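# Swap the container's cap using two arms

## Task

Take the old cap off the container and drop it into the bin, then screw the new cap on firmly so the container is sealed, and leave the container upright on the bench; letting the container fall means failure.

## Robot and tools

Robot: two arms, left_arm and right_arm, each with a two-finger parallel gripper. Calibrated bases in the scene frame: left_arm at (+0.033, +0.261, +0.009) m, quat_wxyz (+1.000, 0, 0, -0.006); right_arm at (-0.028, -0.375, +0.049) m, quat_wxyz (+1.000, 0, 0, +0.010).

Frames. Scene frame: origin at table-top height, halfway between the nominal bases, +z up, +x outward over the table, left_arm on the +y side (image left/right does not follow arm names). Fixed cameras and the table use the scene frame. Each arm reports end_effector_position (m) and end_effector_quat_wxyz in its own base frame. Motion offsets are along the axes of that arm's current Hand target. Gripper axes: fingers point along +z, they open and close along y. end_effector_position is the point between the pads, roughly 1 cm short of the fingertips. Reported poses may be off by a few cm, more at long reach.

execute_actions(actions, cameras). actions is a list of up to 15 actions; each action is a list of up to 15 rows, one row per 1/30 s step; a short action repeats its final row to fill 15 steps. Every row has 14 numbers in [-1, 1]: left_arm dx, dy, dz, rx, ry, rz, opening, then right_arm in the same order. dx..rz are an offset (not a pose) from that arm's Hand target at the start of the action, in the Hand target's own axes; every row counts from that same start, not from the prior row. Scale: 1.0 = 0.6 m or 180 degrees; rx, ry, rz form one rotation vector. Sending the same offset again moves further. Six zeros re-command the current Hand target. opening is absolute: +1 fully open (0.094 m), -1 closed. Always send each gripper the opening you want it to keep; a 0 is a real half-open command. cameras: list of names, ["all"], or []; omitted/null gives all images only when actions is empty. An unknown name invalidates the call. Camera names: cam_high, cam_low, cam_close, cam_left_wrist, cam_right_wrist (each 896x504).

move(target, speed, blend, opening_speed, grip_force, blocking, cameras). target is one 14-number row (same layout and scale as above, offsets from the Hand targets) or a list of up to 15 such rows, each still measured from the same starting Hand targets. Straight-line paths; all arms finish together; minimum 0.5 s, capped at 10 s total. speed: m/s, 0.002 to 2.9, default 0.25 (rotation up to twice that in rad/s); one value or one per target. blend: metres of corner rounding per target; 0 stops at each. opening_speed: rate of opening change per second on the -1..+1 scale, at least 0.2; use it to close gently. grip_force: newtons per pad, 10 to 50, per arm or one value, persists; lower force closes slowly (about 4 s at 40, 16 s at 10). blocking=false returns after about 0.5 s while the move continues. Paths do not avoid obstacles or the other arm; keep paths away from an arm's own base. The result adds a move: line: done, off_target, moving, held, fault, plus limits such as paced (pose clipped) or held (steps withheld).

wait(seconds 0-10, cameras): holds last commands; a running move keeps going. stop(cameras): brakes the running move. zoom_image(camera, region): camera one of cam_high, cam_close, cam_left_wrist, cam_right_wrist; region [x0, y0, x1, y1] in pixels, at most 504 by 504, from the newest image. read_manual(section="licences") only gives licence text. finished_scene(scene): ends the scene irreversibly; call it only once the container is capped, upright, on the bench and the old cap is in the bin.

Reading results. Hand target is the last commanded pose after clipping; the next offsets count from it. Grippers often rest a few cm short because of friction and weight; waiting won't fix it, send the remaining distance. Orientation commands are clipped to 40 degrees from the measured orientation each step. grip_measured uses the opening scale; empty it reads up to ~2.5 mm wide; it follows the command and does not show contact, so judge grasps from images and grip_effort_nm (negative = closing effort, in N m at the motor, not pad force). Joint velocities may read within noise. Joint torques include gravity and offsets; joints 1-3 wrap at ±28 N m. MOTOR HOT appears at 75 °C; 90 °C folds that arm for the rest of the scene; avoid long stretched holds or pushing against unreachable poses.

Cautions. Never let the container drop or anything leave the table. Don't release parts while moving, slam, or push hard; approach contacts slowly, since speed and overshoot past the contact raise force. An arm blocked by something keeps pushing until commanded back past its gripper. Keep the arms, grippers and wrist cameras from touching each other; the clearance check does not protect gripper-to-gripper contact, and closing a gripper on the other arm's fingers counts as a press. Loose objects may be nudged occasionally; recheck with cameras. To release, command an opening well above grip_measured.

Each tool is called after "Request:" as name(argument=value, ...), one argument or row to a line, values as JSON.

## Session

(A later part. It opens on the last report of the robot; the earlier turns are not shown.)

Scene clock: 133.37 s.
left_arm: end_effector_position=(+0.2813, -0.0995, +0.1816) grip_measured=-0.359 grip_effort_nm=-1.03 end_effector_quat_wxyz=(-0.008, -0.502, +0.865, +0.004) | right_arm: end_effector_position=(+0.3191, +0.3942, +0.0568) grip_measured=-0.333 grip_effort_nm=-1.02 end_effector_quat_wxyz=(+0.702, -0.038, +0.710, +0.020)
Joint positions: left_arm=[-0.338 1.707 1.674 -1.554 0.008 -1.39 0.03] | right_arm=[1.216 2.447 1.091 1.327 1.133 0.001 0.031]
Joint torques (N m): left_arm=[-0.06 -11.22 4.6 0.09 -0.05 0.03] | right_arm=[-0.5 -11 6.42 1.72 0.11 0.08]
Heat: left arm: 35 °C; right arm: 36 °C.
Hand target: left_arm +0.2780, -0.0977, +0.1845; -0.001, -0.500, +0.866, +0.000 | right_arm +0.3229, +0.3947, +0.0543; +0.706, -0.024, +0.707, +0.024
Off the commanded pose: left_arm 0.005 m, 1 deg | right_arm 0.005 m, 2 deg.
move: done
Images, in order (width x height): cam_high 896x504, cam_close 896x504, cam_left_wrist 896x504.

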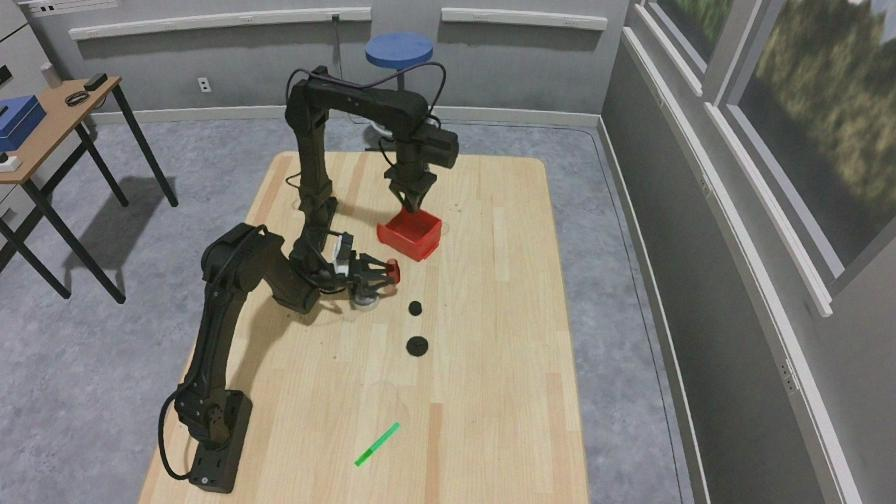

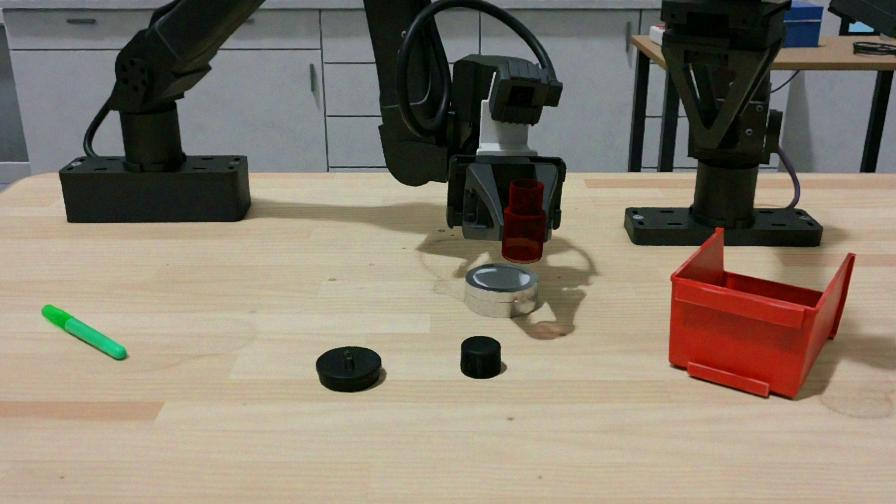

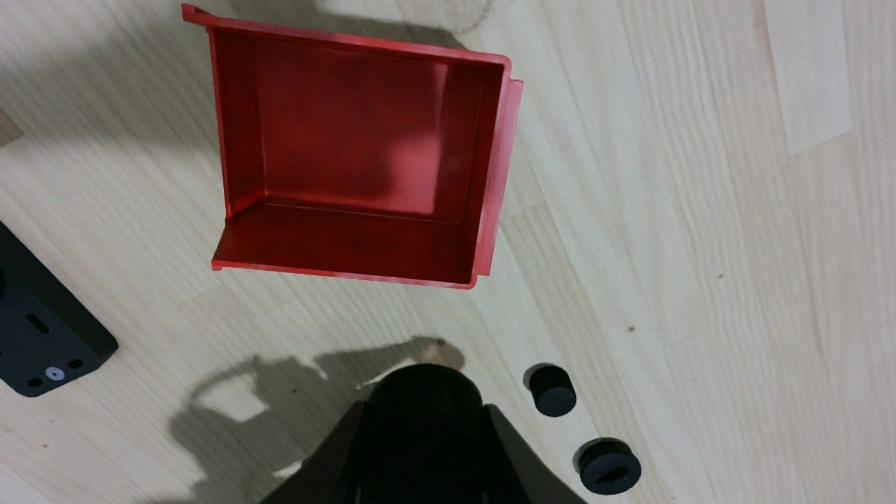

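Request:
move(
  target=[
    [-0.0725,0.0695,0.0667,0,0,0,-0.6,0,0,0,0,0,0,-0.6],
    [-0.0725,0.0695,0.2333,0,0,0,-0.6,0,0,0,0,0,0,-0.6],
  ],
  speed=[0.2,0.12],
  blend=[0.02,0],
  cameras=["cam_left_wrist","cam_close","cam_high"],
)

Scene clock: 138.77 s.
left_arm: end_effector_position=(+0.2658, -0.0418, +0.0503) grip_measured=-0.359 grip_effort_nm=-1.02 end_effector_quat_wxyz=(+0.002, -0.500, +0.866, -0.006) | right_arm: end_effector_position=(+0.3191, +0.3942, +0.0568) grip_measured=-0.333 grip_effort_nm=-1.02 end_effector_quat_wxyz=(+0.702, -0.038, +0.710, +0.020)
Joint positions: left_arm=[-0.155 1.601 1.031 -0.991 0.008 -1.201 0.03] | right_arm=[1.216 2.447 1.091 1.327 1.133 0.001 0.031]
Joint torques (N m): left_arm=[0.38 -6.83 4.77 0.2 -0.05 0.02] | right_arm=[-0.51 -11.02 6.41 1.72 0.11 0.08]
Heat: left arm: 35 °C; right arm: 36 °C.
Hand target: left_arm +0.2635, -0.0393, +0.0445; -0.001, -0.500, +0.866, +0.000 | right_arm +0.3229, +0.3947, +0.0543; +0.706, -0.024, +0.707, +0.024
Off the commanded pose: left_arm 0.007 m, 1 deg | right_arm 0.005 m, 2 deg.
move: done
Images, in order (width x height): cam_high 896x504, cam_close 896x504, cam_left_wrist 896x504.

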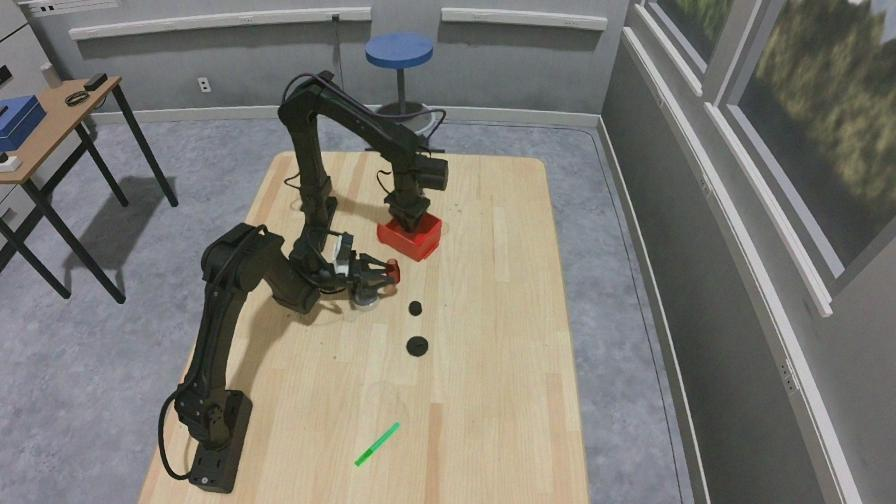

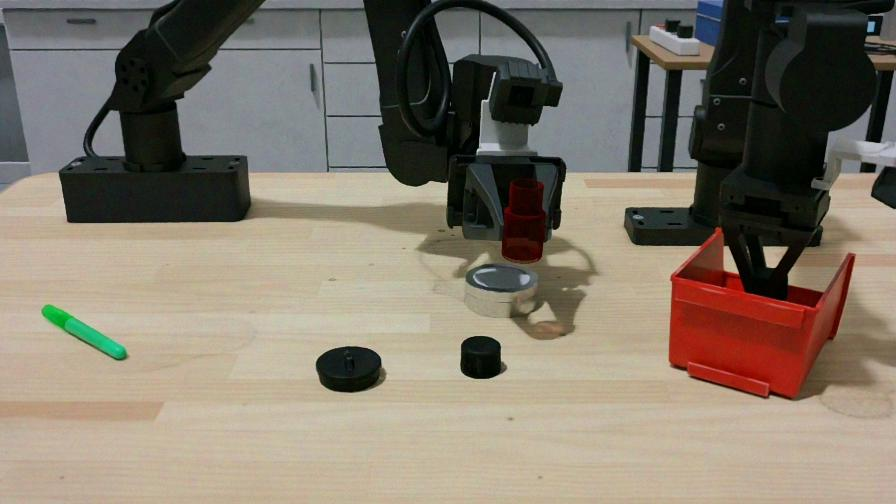

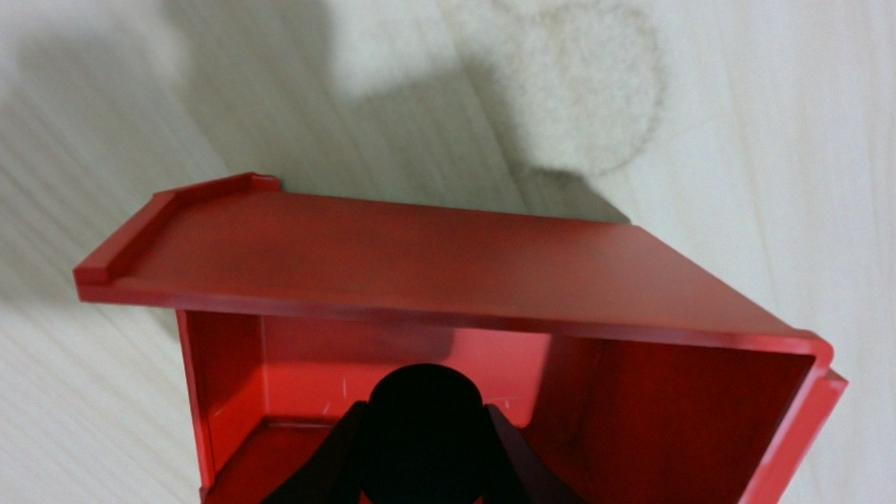

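Request:
move(
  target=[0,0,0.055,0,0,0,-0.6,0,0,0,0,0,0,-0.6],
  speed=0.08,
  cameras=["cam_left_wrist","cam_close"],
)

Scene clock: 140.53 s.
left_arm: end_effector_position=(+0.2667, -0.0419, +0.0177) grip_measured=-0.359 grip_effort_nm=-1.03 end_effector_quat_wxyz=(+0.002, -0.500, +0.866, -0.007) | right_arm: end_effector_position=(+0.3191, +0.3942, +0.0568) grip_measured=-0.333 grip_effort_nm=-1.02 end_effector_quat_wxyz=(+0.702, -0.038, +0.710, +0.020)
Joint positions: left_arm=[-0.155 1.653 0.947 -0.851 0.008 -1.201 0.03] | right_arm=[1.216 2.447 1.091 1.327 1.133 0.001 0.031]
Joint torques (N m): left_arm=[0.35 -6.9 4.49 0.21 -0.05 0.03] | right_arm=[-0.49 -10.99 6.41 1.72 0.1 0.08]
Heat: left arm: 35 °C; right arm: 36 °C.
Hand target: left_arm +0.2634, -0.0394, +0.0114; -0.001, -0.500, +0.866, +0.000 | right_arm +0.3229, +0.3947, +0.0543; +0.706, -0.024, +0.707, +0.024
Off the commanded pose: left_arm 0.007 m, 1 deg | right_arm 0.005 m, 2 deg.
move: done
Images, in order (width x height): cam_close 896x504, cam_left_wrist 896x504.

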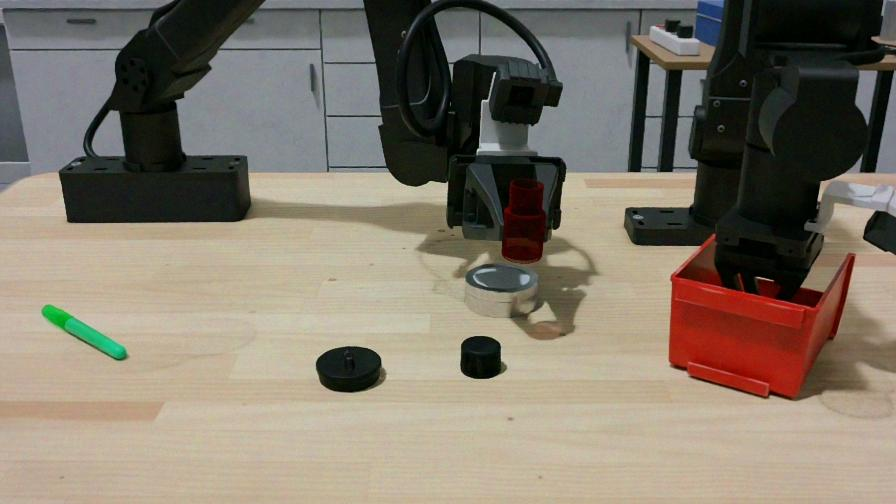

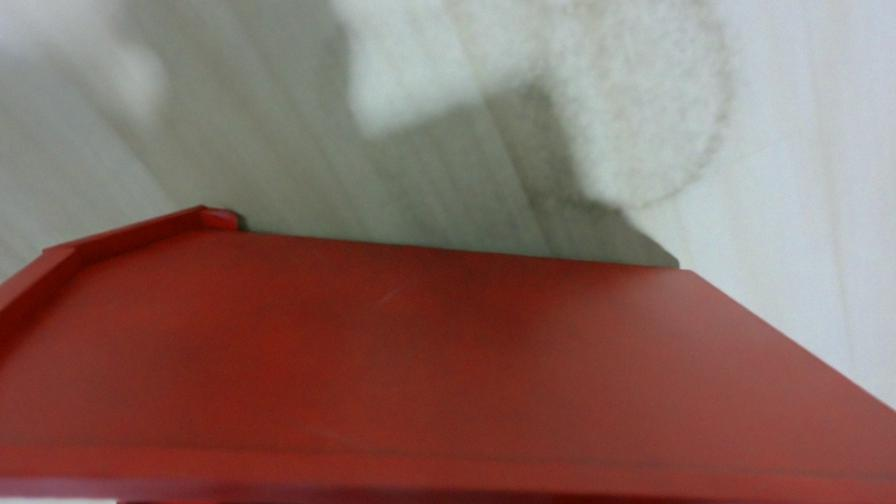

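Request:
move(
  target=[
    [0,0,0.01,0,0,0,-0.6,0,0,0,0,0,0,-0.6],
    [0,0,0.01,0,0,0,-0.05,0,0,0,0,0,0,-0.6],
  ],
  speed=0.05,
  opening_speed=0.6,
  cameras=["cam_left_wrist","cam_close"],
)

Scene clock: 143.03 s.
left_arm: end_effector_position=(+0.2674, -0.0421, +0.0124) grip_measured=-0.052 grip_effort_nm=0.11 end_effector_quat_wxyz=(+0.004, -0.500, +0.866, -0.008) | right_arm: end_effector_position=(+0.3191, +0.3942, +0.0568) grip_measured=-0.333 grip_effort_nm=-1.02 end_effector_quat_wxyz=(+0.702, -0.038, +0.710, +0.020)
Joint positions: left_arm=[-0.155 1.663 0.934 -0.826 0.008 -1.201 0.045] | right_arm=[1.216 2.447 1.091 1.327 1.133 0.001 0.031]
Joint torques (N m): left_arm=[0.36 -6.76 4.33 0.21 -0.06 0.02] | right_arm=[-0.51 -11 6.41 1.72 0.11 0.09]
Heat: left arm: 35 °C; right arm: 36 °C.
Hand target: left_arm +0.2633, -0.0394, +0.0054; -0.001, -0.500, +0.866, +0.000 | right_arm +0.3229, +0.3947, +0.0543; +0.706, -0.024, +0.707, +0.024
Off the commanded pose: left_arm 0.008 m, 1 deg | right_arm 0.005 m, 2 deg.
move: done
Images, in order (width x height): cam_close 896x504, cam_left_wrist 896x504.

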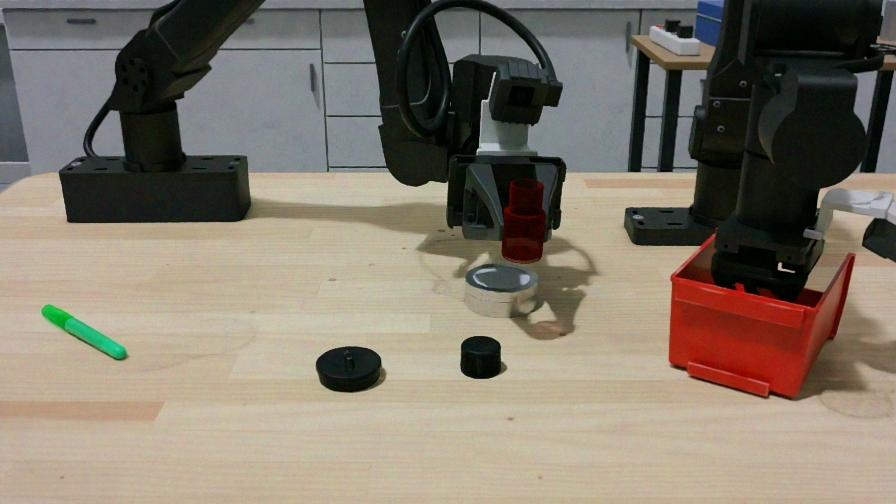

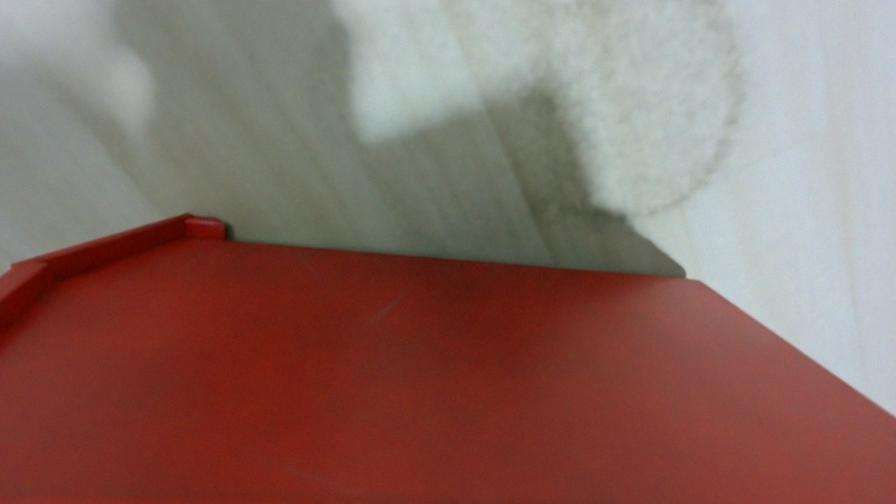

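Request:
move(
  target=[
    [0,0,-0.275,0,0,0,-0.05,-0.0095,-0.3862,0.2327,0.1722,0,0,-0.6],
    [0.2848,-0.2485,-0.1993,0,0,0,0.4,-0.0095,-0.3862,0.2327,0.1722,0,0,-0.6],
  ],
  speed=[0.15,0.25],
  blend=[0.02,0],
  cameras=["all"],
)

Scene clock: 149.07 s.
left_arm: end_effector_position=(+0.3046, -0.2652, +0.1248) grip_measured=+0.398 grip_effort_nm=0.11 end_effector_quat_wxyz=(-0.004, -0.494, +0.869, -0.010) | right_arm: end_effector_position=(+0.4749, +0.1692, +0.0611) grip_measured=-0.333 grip_effort_nm=-1.03 end_effector_quat_wxyz=(+0.688, +0.168, +0.686, -0.166)
Joint positions: left_arm=[-0.712 2.082 1.947 -1.42 0.015 -1.746 0.066] | right_arm=[0.673 2.447 1.087 1.364 1.149 0.001 0.031]
Joint torques (N m): left_arm=[0.49 -11.47 8.25 -0.17 -0.1 -0.07] | right_arm=[0.18 -12.46 6 1.33 -0.02 0.02]
Heat: left arm: 34 °C; right arm: 36 °C.
Hand target: left_arm +0.3072, -0.2617, +0.1252; -0.001, -0.500, +0.866, +0.000 | right_arm +0.4779, +0.1730, +0.0597; +0.687, +0.166, +0.688, -0.166
Off the commanded pose: left_arm 0.004 m, 1 deg | right_arm 0.005 m, 0 deg.
move: done

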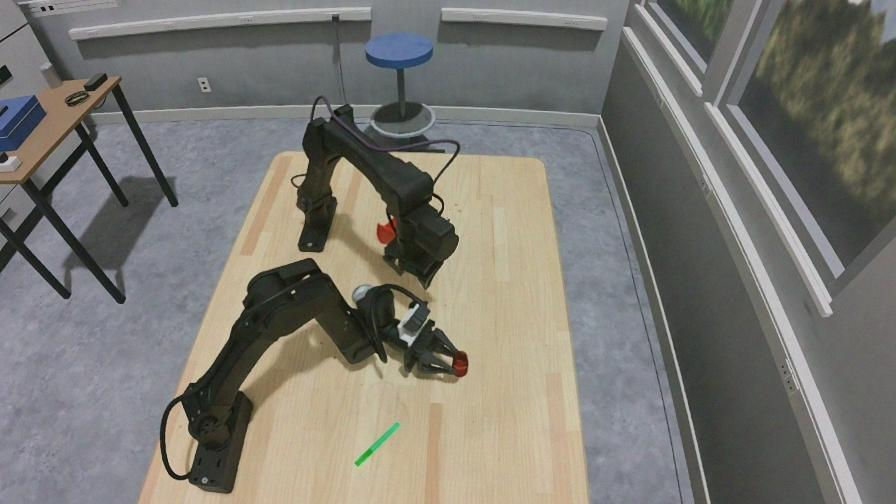

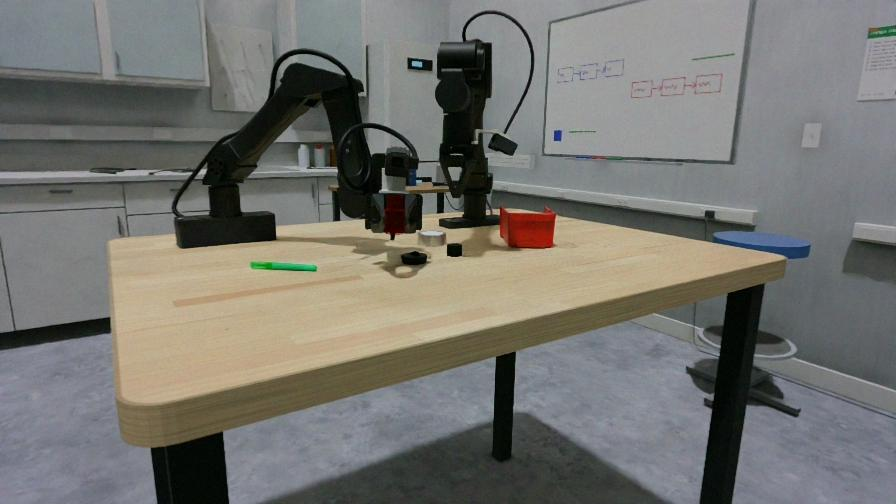

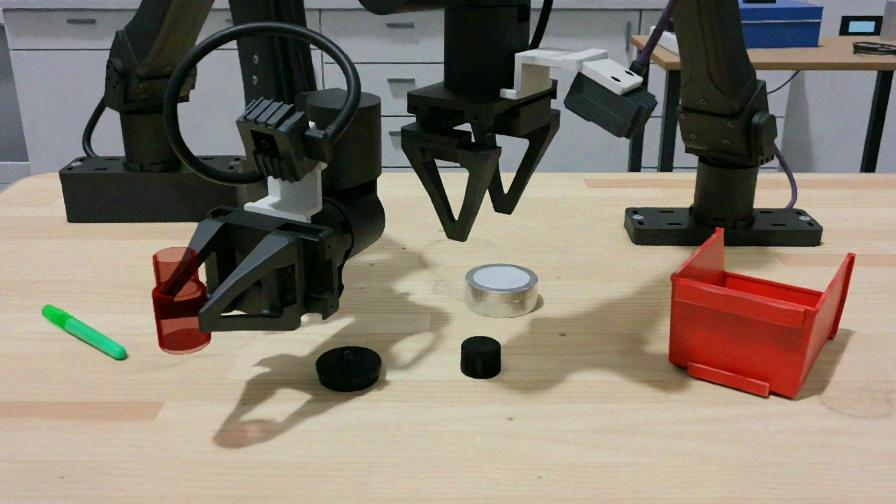

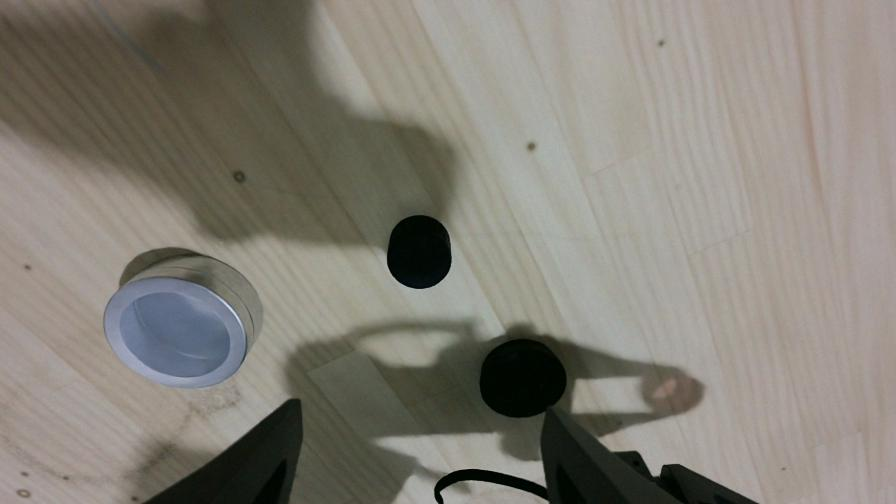

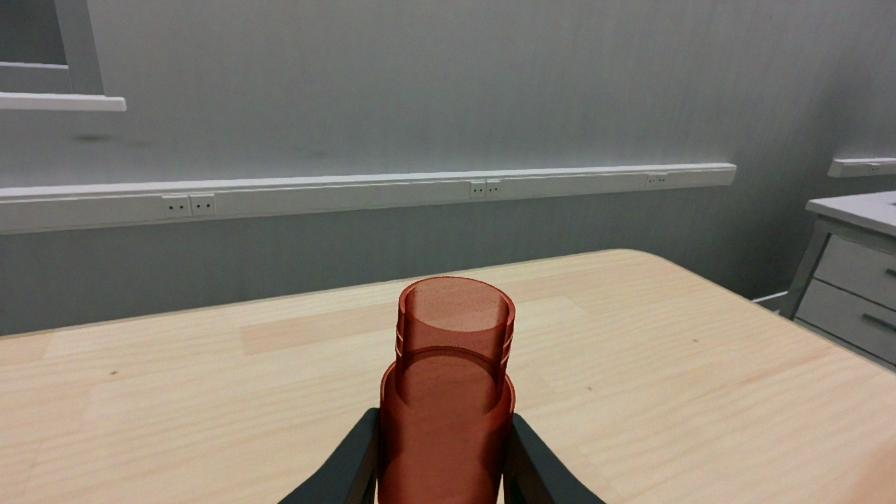

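Request:
move(
  target=[0.0033,0.0033,0.14,0,0,0,0.4,0,0,0,0,0,0,-0.6],
  speed=0.12,
  cameras=["cam_left_wrist","cam_close"],
)

Scene clock: 151.43 s.
left_arm: end_effector_position=(+0.3065, -0.2668, +0.0521) grip_measured=+0.398 grip_effort_nm=0.11 end_effector_quat_wxyz=(-0.002, -0.497, +0.868, -0.015) | right_arm: end_effector_position=(+0.4749, +0.1692, +0.0611) grip_measured=-0.333 grip_effort_nm=-1.02 end_effector_quat_wxyz=(+0.688, +0.168, +0.686, -0.166)
Joint positions: left_arm=[-0.712 2.093 1.673 -1.124 0.015 -1.752 0.066] | right_arm=[0.673 2.447 1.087 1.364 1.149 0.001 0.031]
Joint torques (N m): left_arm=[-0.06 -11.49 4.93 0.15 -0.1 -0.07] | right_arm=[0.14 -12.44 5.98 1.32 -0.01 0.03]
Heat: left arm: 35 °C; right arm: 37 °C.
Hand target: left_arm +0.3043, -0.2626, +0.0412; -0.001, -0.500, +0.866, +0.000 | right_arm +0.4779, +0.1730, +0.0597; +0.687, +0.166, +0.688, -0.166
Off the commanded pose: left_arm 0.012 m, 2 deg | right_arm 0.005 m, 0 deg.
move: off_target (left_arm)
Images, in order (width x height): cam_close 896x504, cam_left_wrist 896x504.

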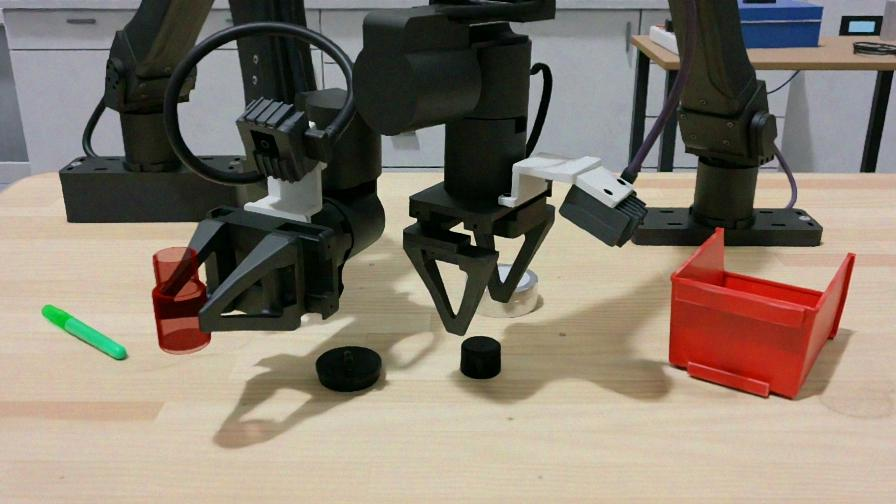

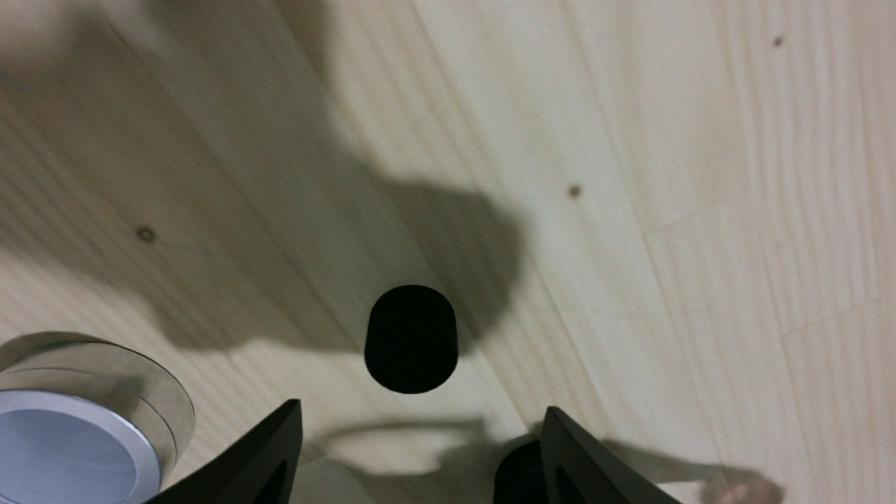

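Request:
move(
  target=[0.0067,0.0075,0.045,0,0,0,0.4,0,0,0,0,0,0,-0.6],
  speed=0.08,
  cameras=["cam_left_wrist","cam_close"],
)

Request:
zoom_image(
  camera="cam_close",
  region=[400, 220, 580, 400],
)

Scene clock: 153.33 s.
left_arm: end_effector_position=(+0.3030, -0.2675, +0.0260) grip_measured=+0.398 grip_effort_nm=0.11 end_effector_quat_wxyz=(-0.002, -0.499, +0.866, -0.017) | right_arm: end_effector_position=(+0.4749, +0.1692, +0.0611) grip_measured=-0.333 grip_effort_nm=-1.02 end_effector_quat_wxyz=(+0.688, +0.168, +0.686, -0.166)
Joint positions: left_arm=[-0.719 2.104 1.585 -1.021 0.015 -1.765 0.066] | right_arm=[0.673 2.447 1.087 1.364 1.149 0.001 0.031]
Joint torques (N m): left_arm=[-0.49 -11.29 4.74 0.15 -0.11 -0.08] | right_arm=[0.18 -12.45 6 1.32 -0.01 0.03]
Heat: left arm: 35 °C; right arm: 37 °C.
Hand target: left_arm +0.2985, -0.2638, +0.0143; -0.001, -0.500, +0.866, +0.000 | right_arm +0.4779, +0.1730, +0.0597; +0.687, +0.166, +0.688, -0.166
Off the commanded pose: left_arm 0.013 m, 2 deg | right_arm 0.005 m, 0 deg.
move: off_target (left_arm)
Images, in order (width x height): cam_close 896x504, cam_left_wrist 896x504.

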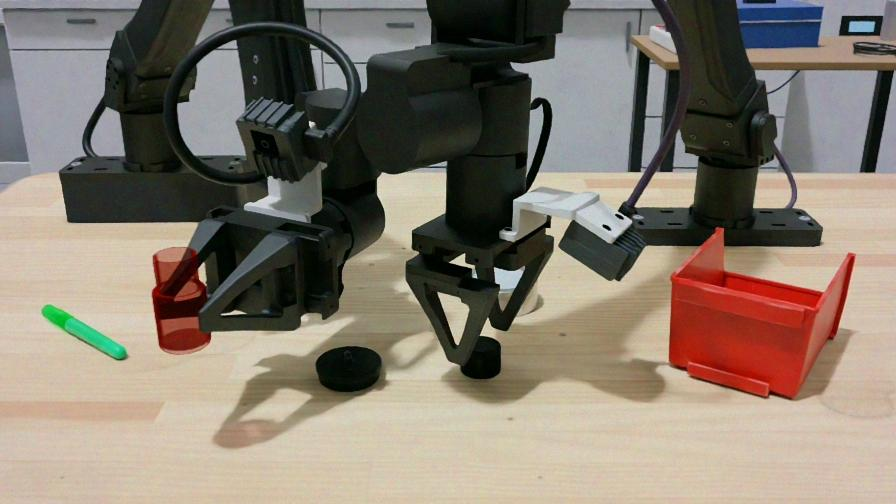

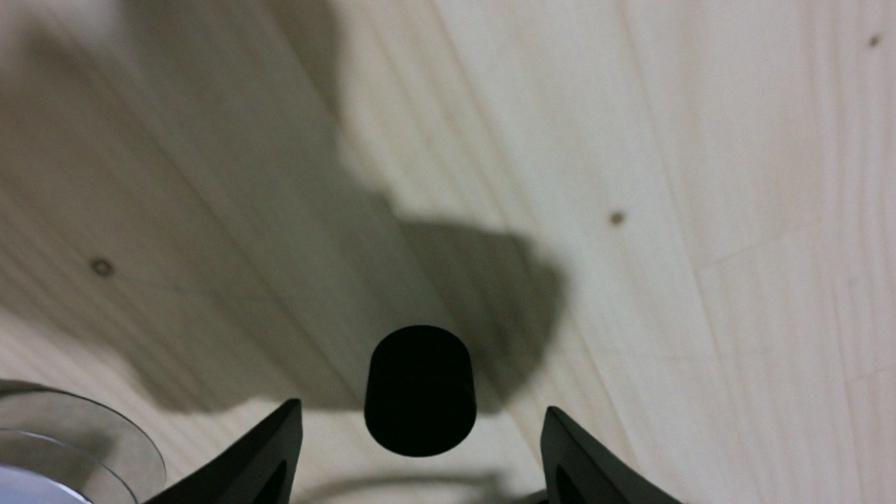

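Scaled by 2.800.

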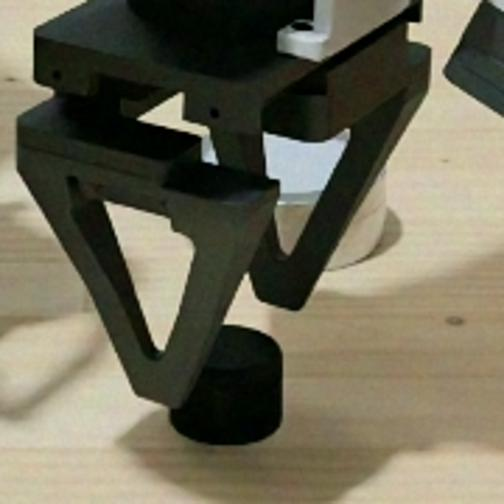

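Request:
move(
  target=[
    [0.001,0.0017,0.0217,0,0,0,0.4,0,0,0,0,0,0,-0.6],
    [0.001,0.0017,0.0217,0,0,0.5,0.4,0,0,0,0,0,0,-0.6],
  ],
  speed=[0.06,0.3],
  cameras=["cam_left_wrist","cam_close"],
)

Request:
zoom_image(
  camera="cam_close",
  region=[400, 220, 580, 400],
)

Scene clock: 159.43 s.
left_arm: end_effector_position=(+0.3030, -0.2671, +0.0138) grip_measured=+0.398 grip_effort_nm=0.10 end_effector_quat_wxyz=(+0.012, +0.253, +0.967, -0.012) | right_arm: end_effector_position=(+0.4749, +0.1692, +0.0611) grip_measured=-0.333 grip_effort_nm=-1.02 end_effector_quat_wxyz=(+0.688, +0.168, +0.686, -0.166)
Joint positions: left_arm=[-0.72 2.116 1.552 -0.975 0.011 -0.209 0.066] | right_arm=[0.673 2.447 1.087 1.364 1.149 0.001 0.031]
Joint torques (N m): left_arm=[-0.62 -11.17 4.63 0.16 -0.08 0.02] | right_arm=[0.21 -12.44 5.97 1.31 -0.01 0.04]
Heat: left arm: 35 °C; right arm: 37 °C.
Hand target: left_arm +0.2972, -0.2639, +0.0013; -0.001, +0.259, +0.966, -0.001 | right_arm +0.4779, +0.1730, +0.0597; +0.687, +0.166, +0.688, -0.166
Off the commanded pose: left_arm 0.014 m, 2 deg | right_arm 0.005 m, 0 deg.
move: off_target (left_arm)
Images, in order (width x height): cam_close 896x504, cam_left_wrist 896x504.

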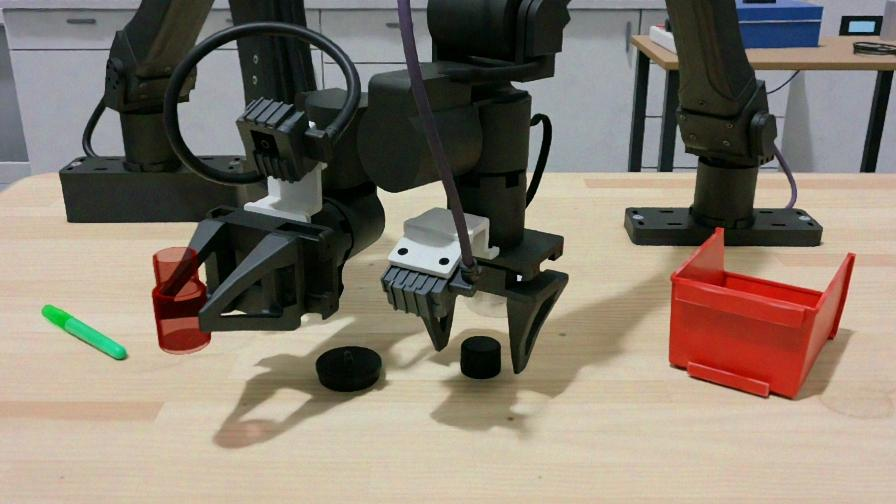

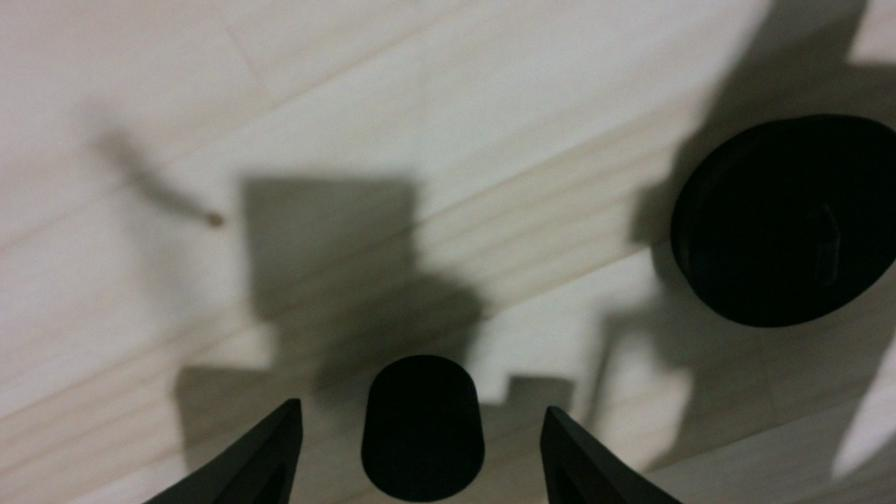

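Scaled by 2.800.

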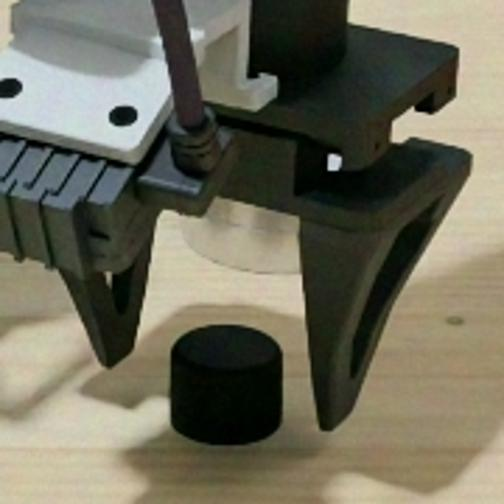

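Request:
move(
  target=[
    [0,0,0,0,0,0,-0.42,0,0,0,0,0,0,-0.6],
    [0,0,0,0,0,0,0.1,0,0,0,0,0,0,-0.6],
    [0,0,0,0,0,-0.5,0.1,0,0,0,0,0,0,-0.6],
    [0,0,0,0,0,-0.5,-0.6,0,0,0,0,0,0,-0.6],
  ],
  speed=0.4,
  opening_speed=0.8,
  cameras=["cam_left_wrist","cam_close"],
)

Request:
zoom_image(
  camera="cam_close",
  region=[400, 220, 580, 400],
)

Scene clock: 167.10 s.
left_arm: end_effector_position=(+0.3032, -0.2674, +0.0138) grip_measured=-0.364 grip_effort_nm=-1.02 end_effector_quat_wxyz=(+0.000, -0.500, +0.866, -0.018) | right_arm: end_effector_position=(+0.4749, +0.1692, +0.0611) grip_measured=-0.333 grip_effort_nm=-1.02 end_effector_quat_wxyz=(+0.688, +0.168, +0.686, -0.166)
Joint positions: left_arm=[-0.72 2.116 1.552 -0.974 0.011 -1.767 0.03] | right_arm=[0.673 2.447 1.087 1.364 1.149 0.001 0.031]
Joint torques (N m): left_arm=[-0.55 -11.18 4.64 0.17 -0.08 -0.07] | right_arm=[0.2 -12.45 5.97 1.32 -0.01 0.03]
Motor temperatures (°C): left_arm=[26 35 32 27 27 26 27] | right_arm=[29 38 36 35 24 24 29]
Heat: left arm: 35 °C; right arm: 38 °C.
Hand target: left_arm +0.2972, -0.2640, +0.0013; -0.001, -0.500, +0.866, +0.000 | right_arm +0.4779, +0.1730, +0.0597; +0.687, +0.166, +0.688, -0.166
Off the commanded pose: left_arm 0.014 m, 2 deg | right_arm 0.005 m, 0 deg.
move: off_target (left_arm); target 2's new opening was sent with left_arm's hand 0.014 m and 2 deg from that target; target 4's new opening was sent with left_arm's hand 0.014 m and 2 deg from that target
Images, in order (width x height): cam_close 896x504, cam_left_wrist 896x504.

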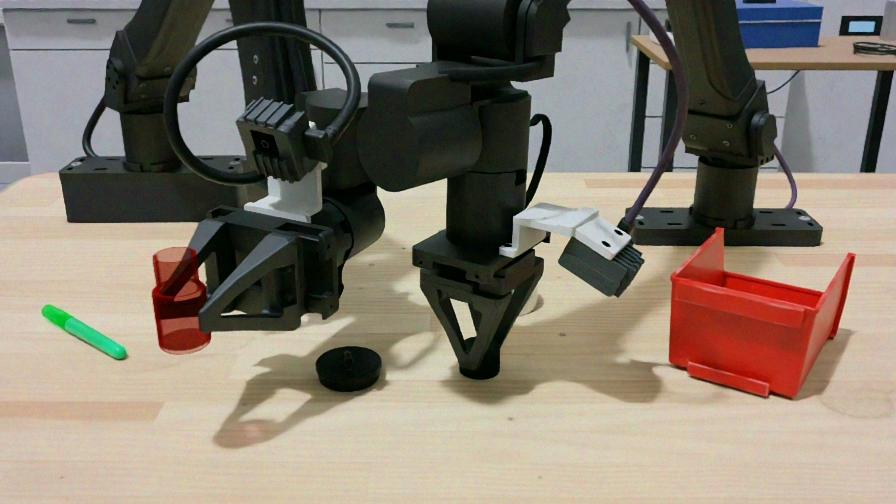

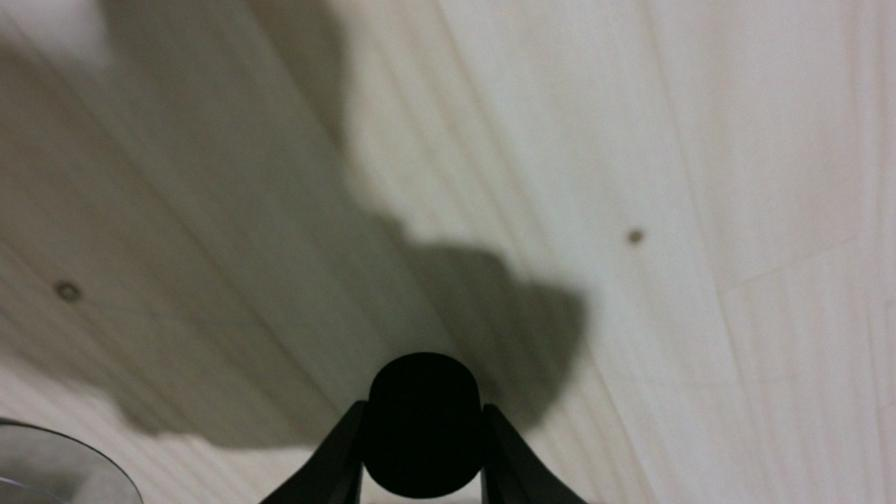

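Scaled by 2.800.

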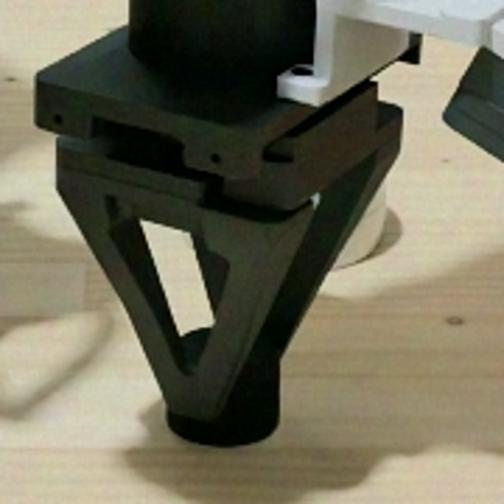

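Request:
move(
  target=[
    [0,0,-0.2145,0,0,0,-0.6,0,0,0,0,0,0,-0.6],
    [-0.0076,0.1035,-0.3073,0,0,0,-0.6,0,0,0,0,0,0,-0.6],
    [-0.0076,0.1035,-0.3073,0,0,0,-0.6,0.009,0.2119,-0.3979,-0.1722,0,0,-0.6],
  ],
  speed=[0.12,0.15,0.15],
  blend=[0.02,0.005,0],
  cameras=["cam_left_wrist","cam_right_wrist","cam_close"],
)

Scene clock: 172.17 s.
left_arm: end_effector_position=(+0.2547, -0.2359, +0.1860) grip_measured=-0.364 grip_effort_nm=-1.02 end_effector_quat_wxyz=(+0.000, -0.499, +0.866, -0.016) | right_arm: end_effector_position=(+0.3211, +0.3929, +0.0647) grip_measured=-0.333 grip_effort_nm=-1.02 end_effector_quat_wxyz=(+0.709, -0.018, +0.704, +0.031)
Joint positions: left_arm=[-0.744 1.862 1.882 -1.56 0.011 -1.79 0.03] | right_arm=[1.213 2.447 1.098 1.369 1.143 0.001 0.031]
Joint torques (N m): left_arm=[-0.44 -11.77 4.59 -0.15 -0.06 -0.07] | right_arm=[-0.21 -10.97 5.97 1.33 -0.02 0.05]
Heat: left arm: 35 °C; right arm: 38 °C.
Hand target: left_arm +0.2461, -0.2286, +0.1857; -0.001, -0.500, +0.866, +0.000 | right_arm +0.3232, +0.3951, +0.0547; +0.706, -0.024, +0.707, +0.024
Off the commanded pose: left_arm 0.011 m, 2 deg | right_arm 0.011 m, 1 deg.
move: off_target (left_arm, right_arm)
Images, in order (width x height): cam_close 896x504, cam_left_wrist 896x504, cam_right_wrist 896x504.

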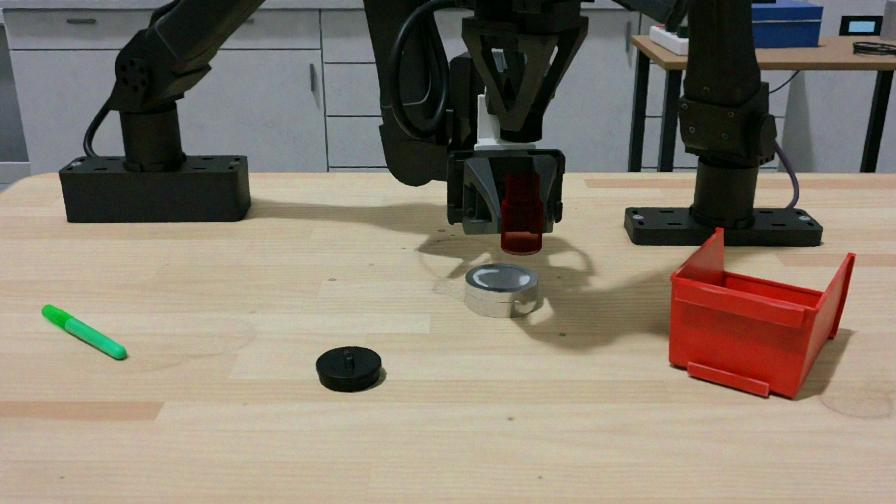

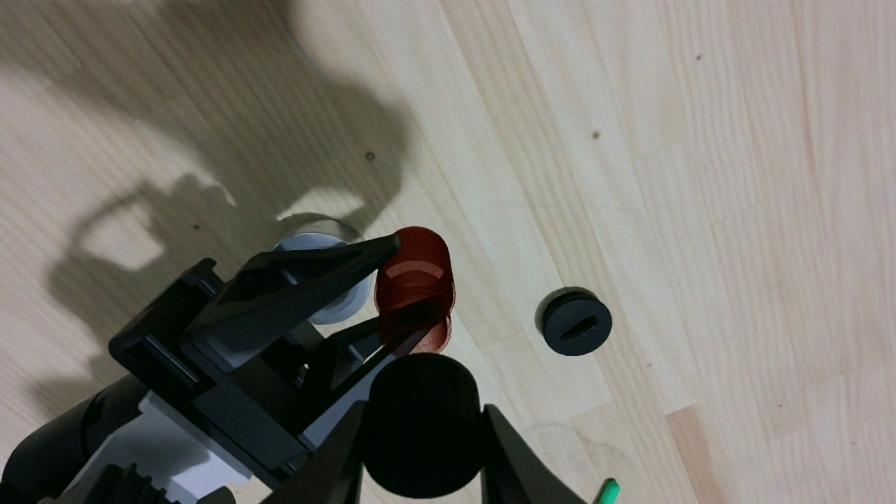

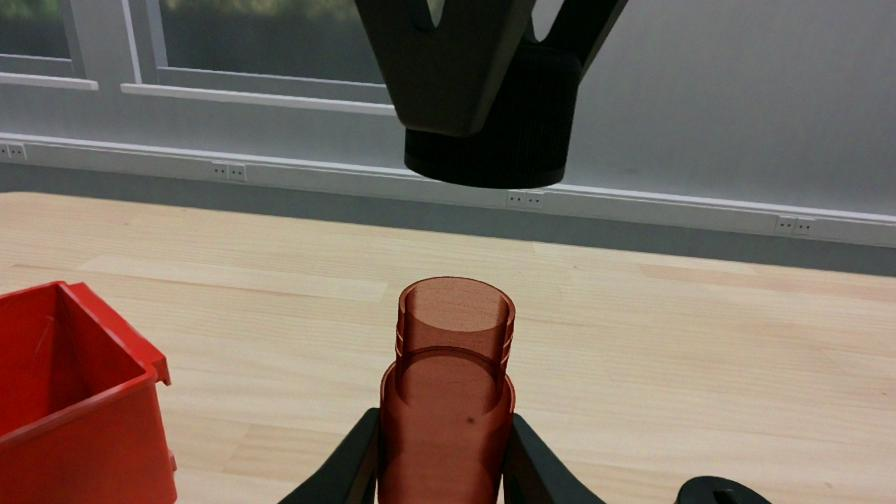

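Request:
move(
  target=[0,0.009,0.0233,0,0,0,-0.6,0,0,0,0,0,0,-0.6],
  speed=0.06,
  cameras=["cam_right_wrist","cam_left_wrist"],
)

Scene clock: 174.33 s.
left_arm: end_effector_position=(+0.2448, -0.2282, +0.1677) grip_measured=-0.364 grip_effort_nm=-1.02 end_effector_quat_wxyz=(-0.007, -0.499, +0.866, +0.005) | right_arm: end_effector_position=(+0.3211, +0.3929, +0.0647) grip_measured=-0.333 grip_effort_nm=-1.02 end_effector_quat_wxyz=(+0.709, -0.018, +0.704, +0.031)
Joint positions: left_arm=[-0.747 1.84 1.78 -1.524 0.011 -1.793 0.03] | right_arm=[1.213 2.447 1.098 1.369 1.143 0.001 0.031]
Joint torques (N m): left_arm=[-0.54 -12.82 4.59 0.09 -0.07 -0.09] | right_arm=[-0.23 -10.96 5.96 1.35 -0.02 0.04]
Heat: left arm: 36 °C; right arm: 38 °C.
Hand target: left_arm +0.2414, -0.2259, +0.1717; -0.001, -0.500, +0.866, +0.000 | right_arm +0.3232, +0.3951, +0.0547; +0.706, -0.024, +0.707, +0.024
Off the commanded pose: left_arm 0.006 m, 1 deg | right_arm 0.011 m, 1 deg.
move: off_target (right_arm)
Images, in order (width x height): cam_left_wrist 896x504, cam_right_wrist 896x504.

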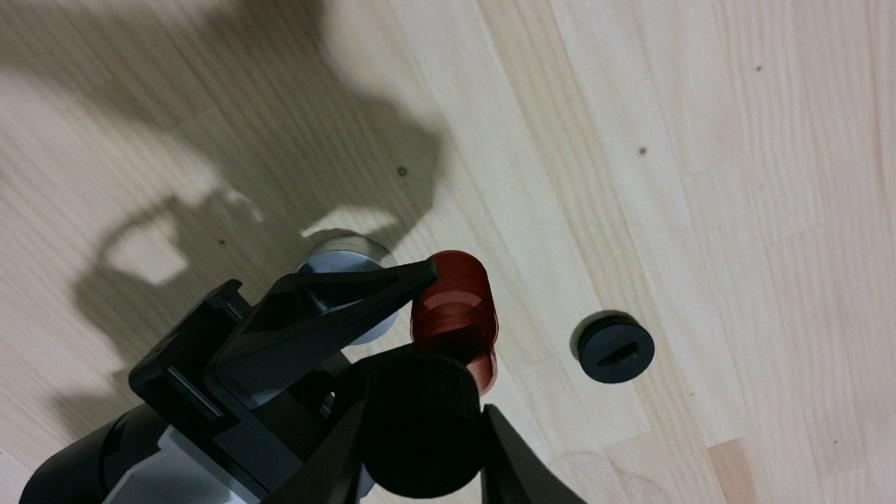

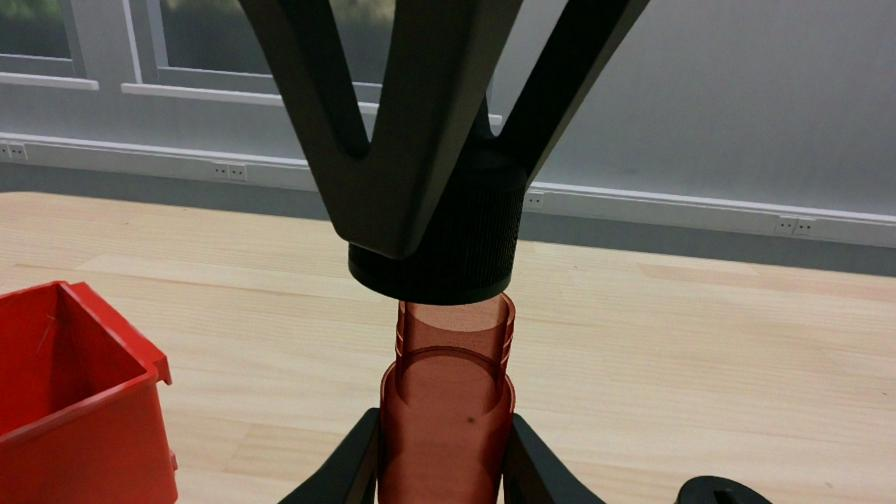

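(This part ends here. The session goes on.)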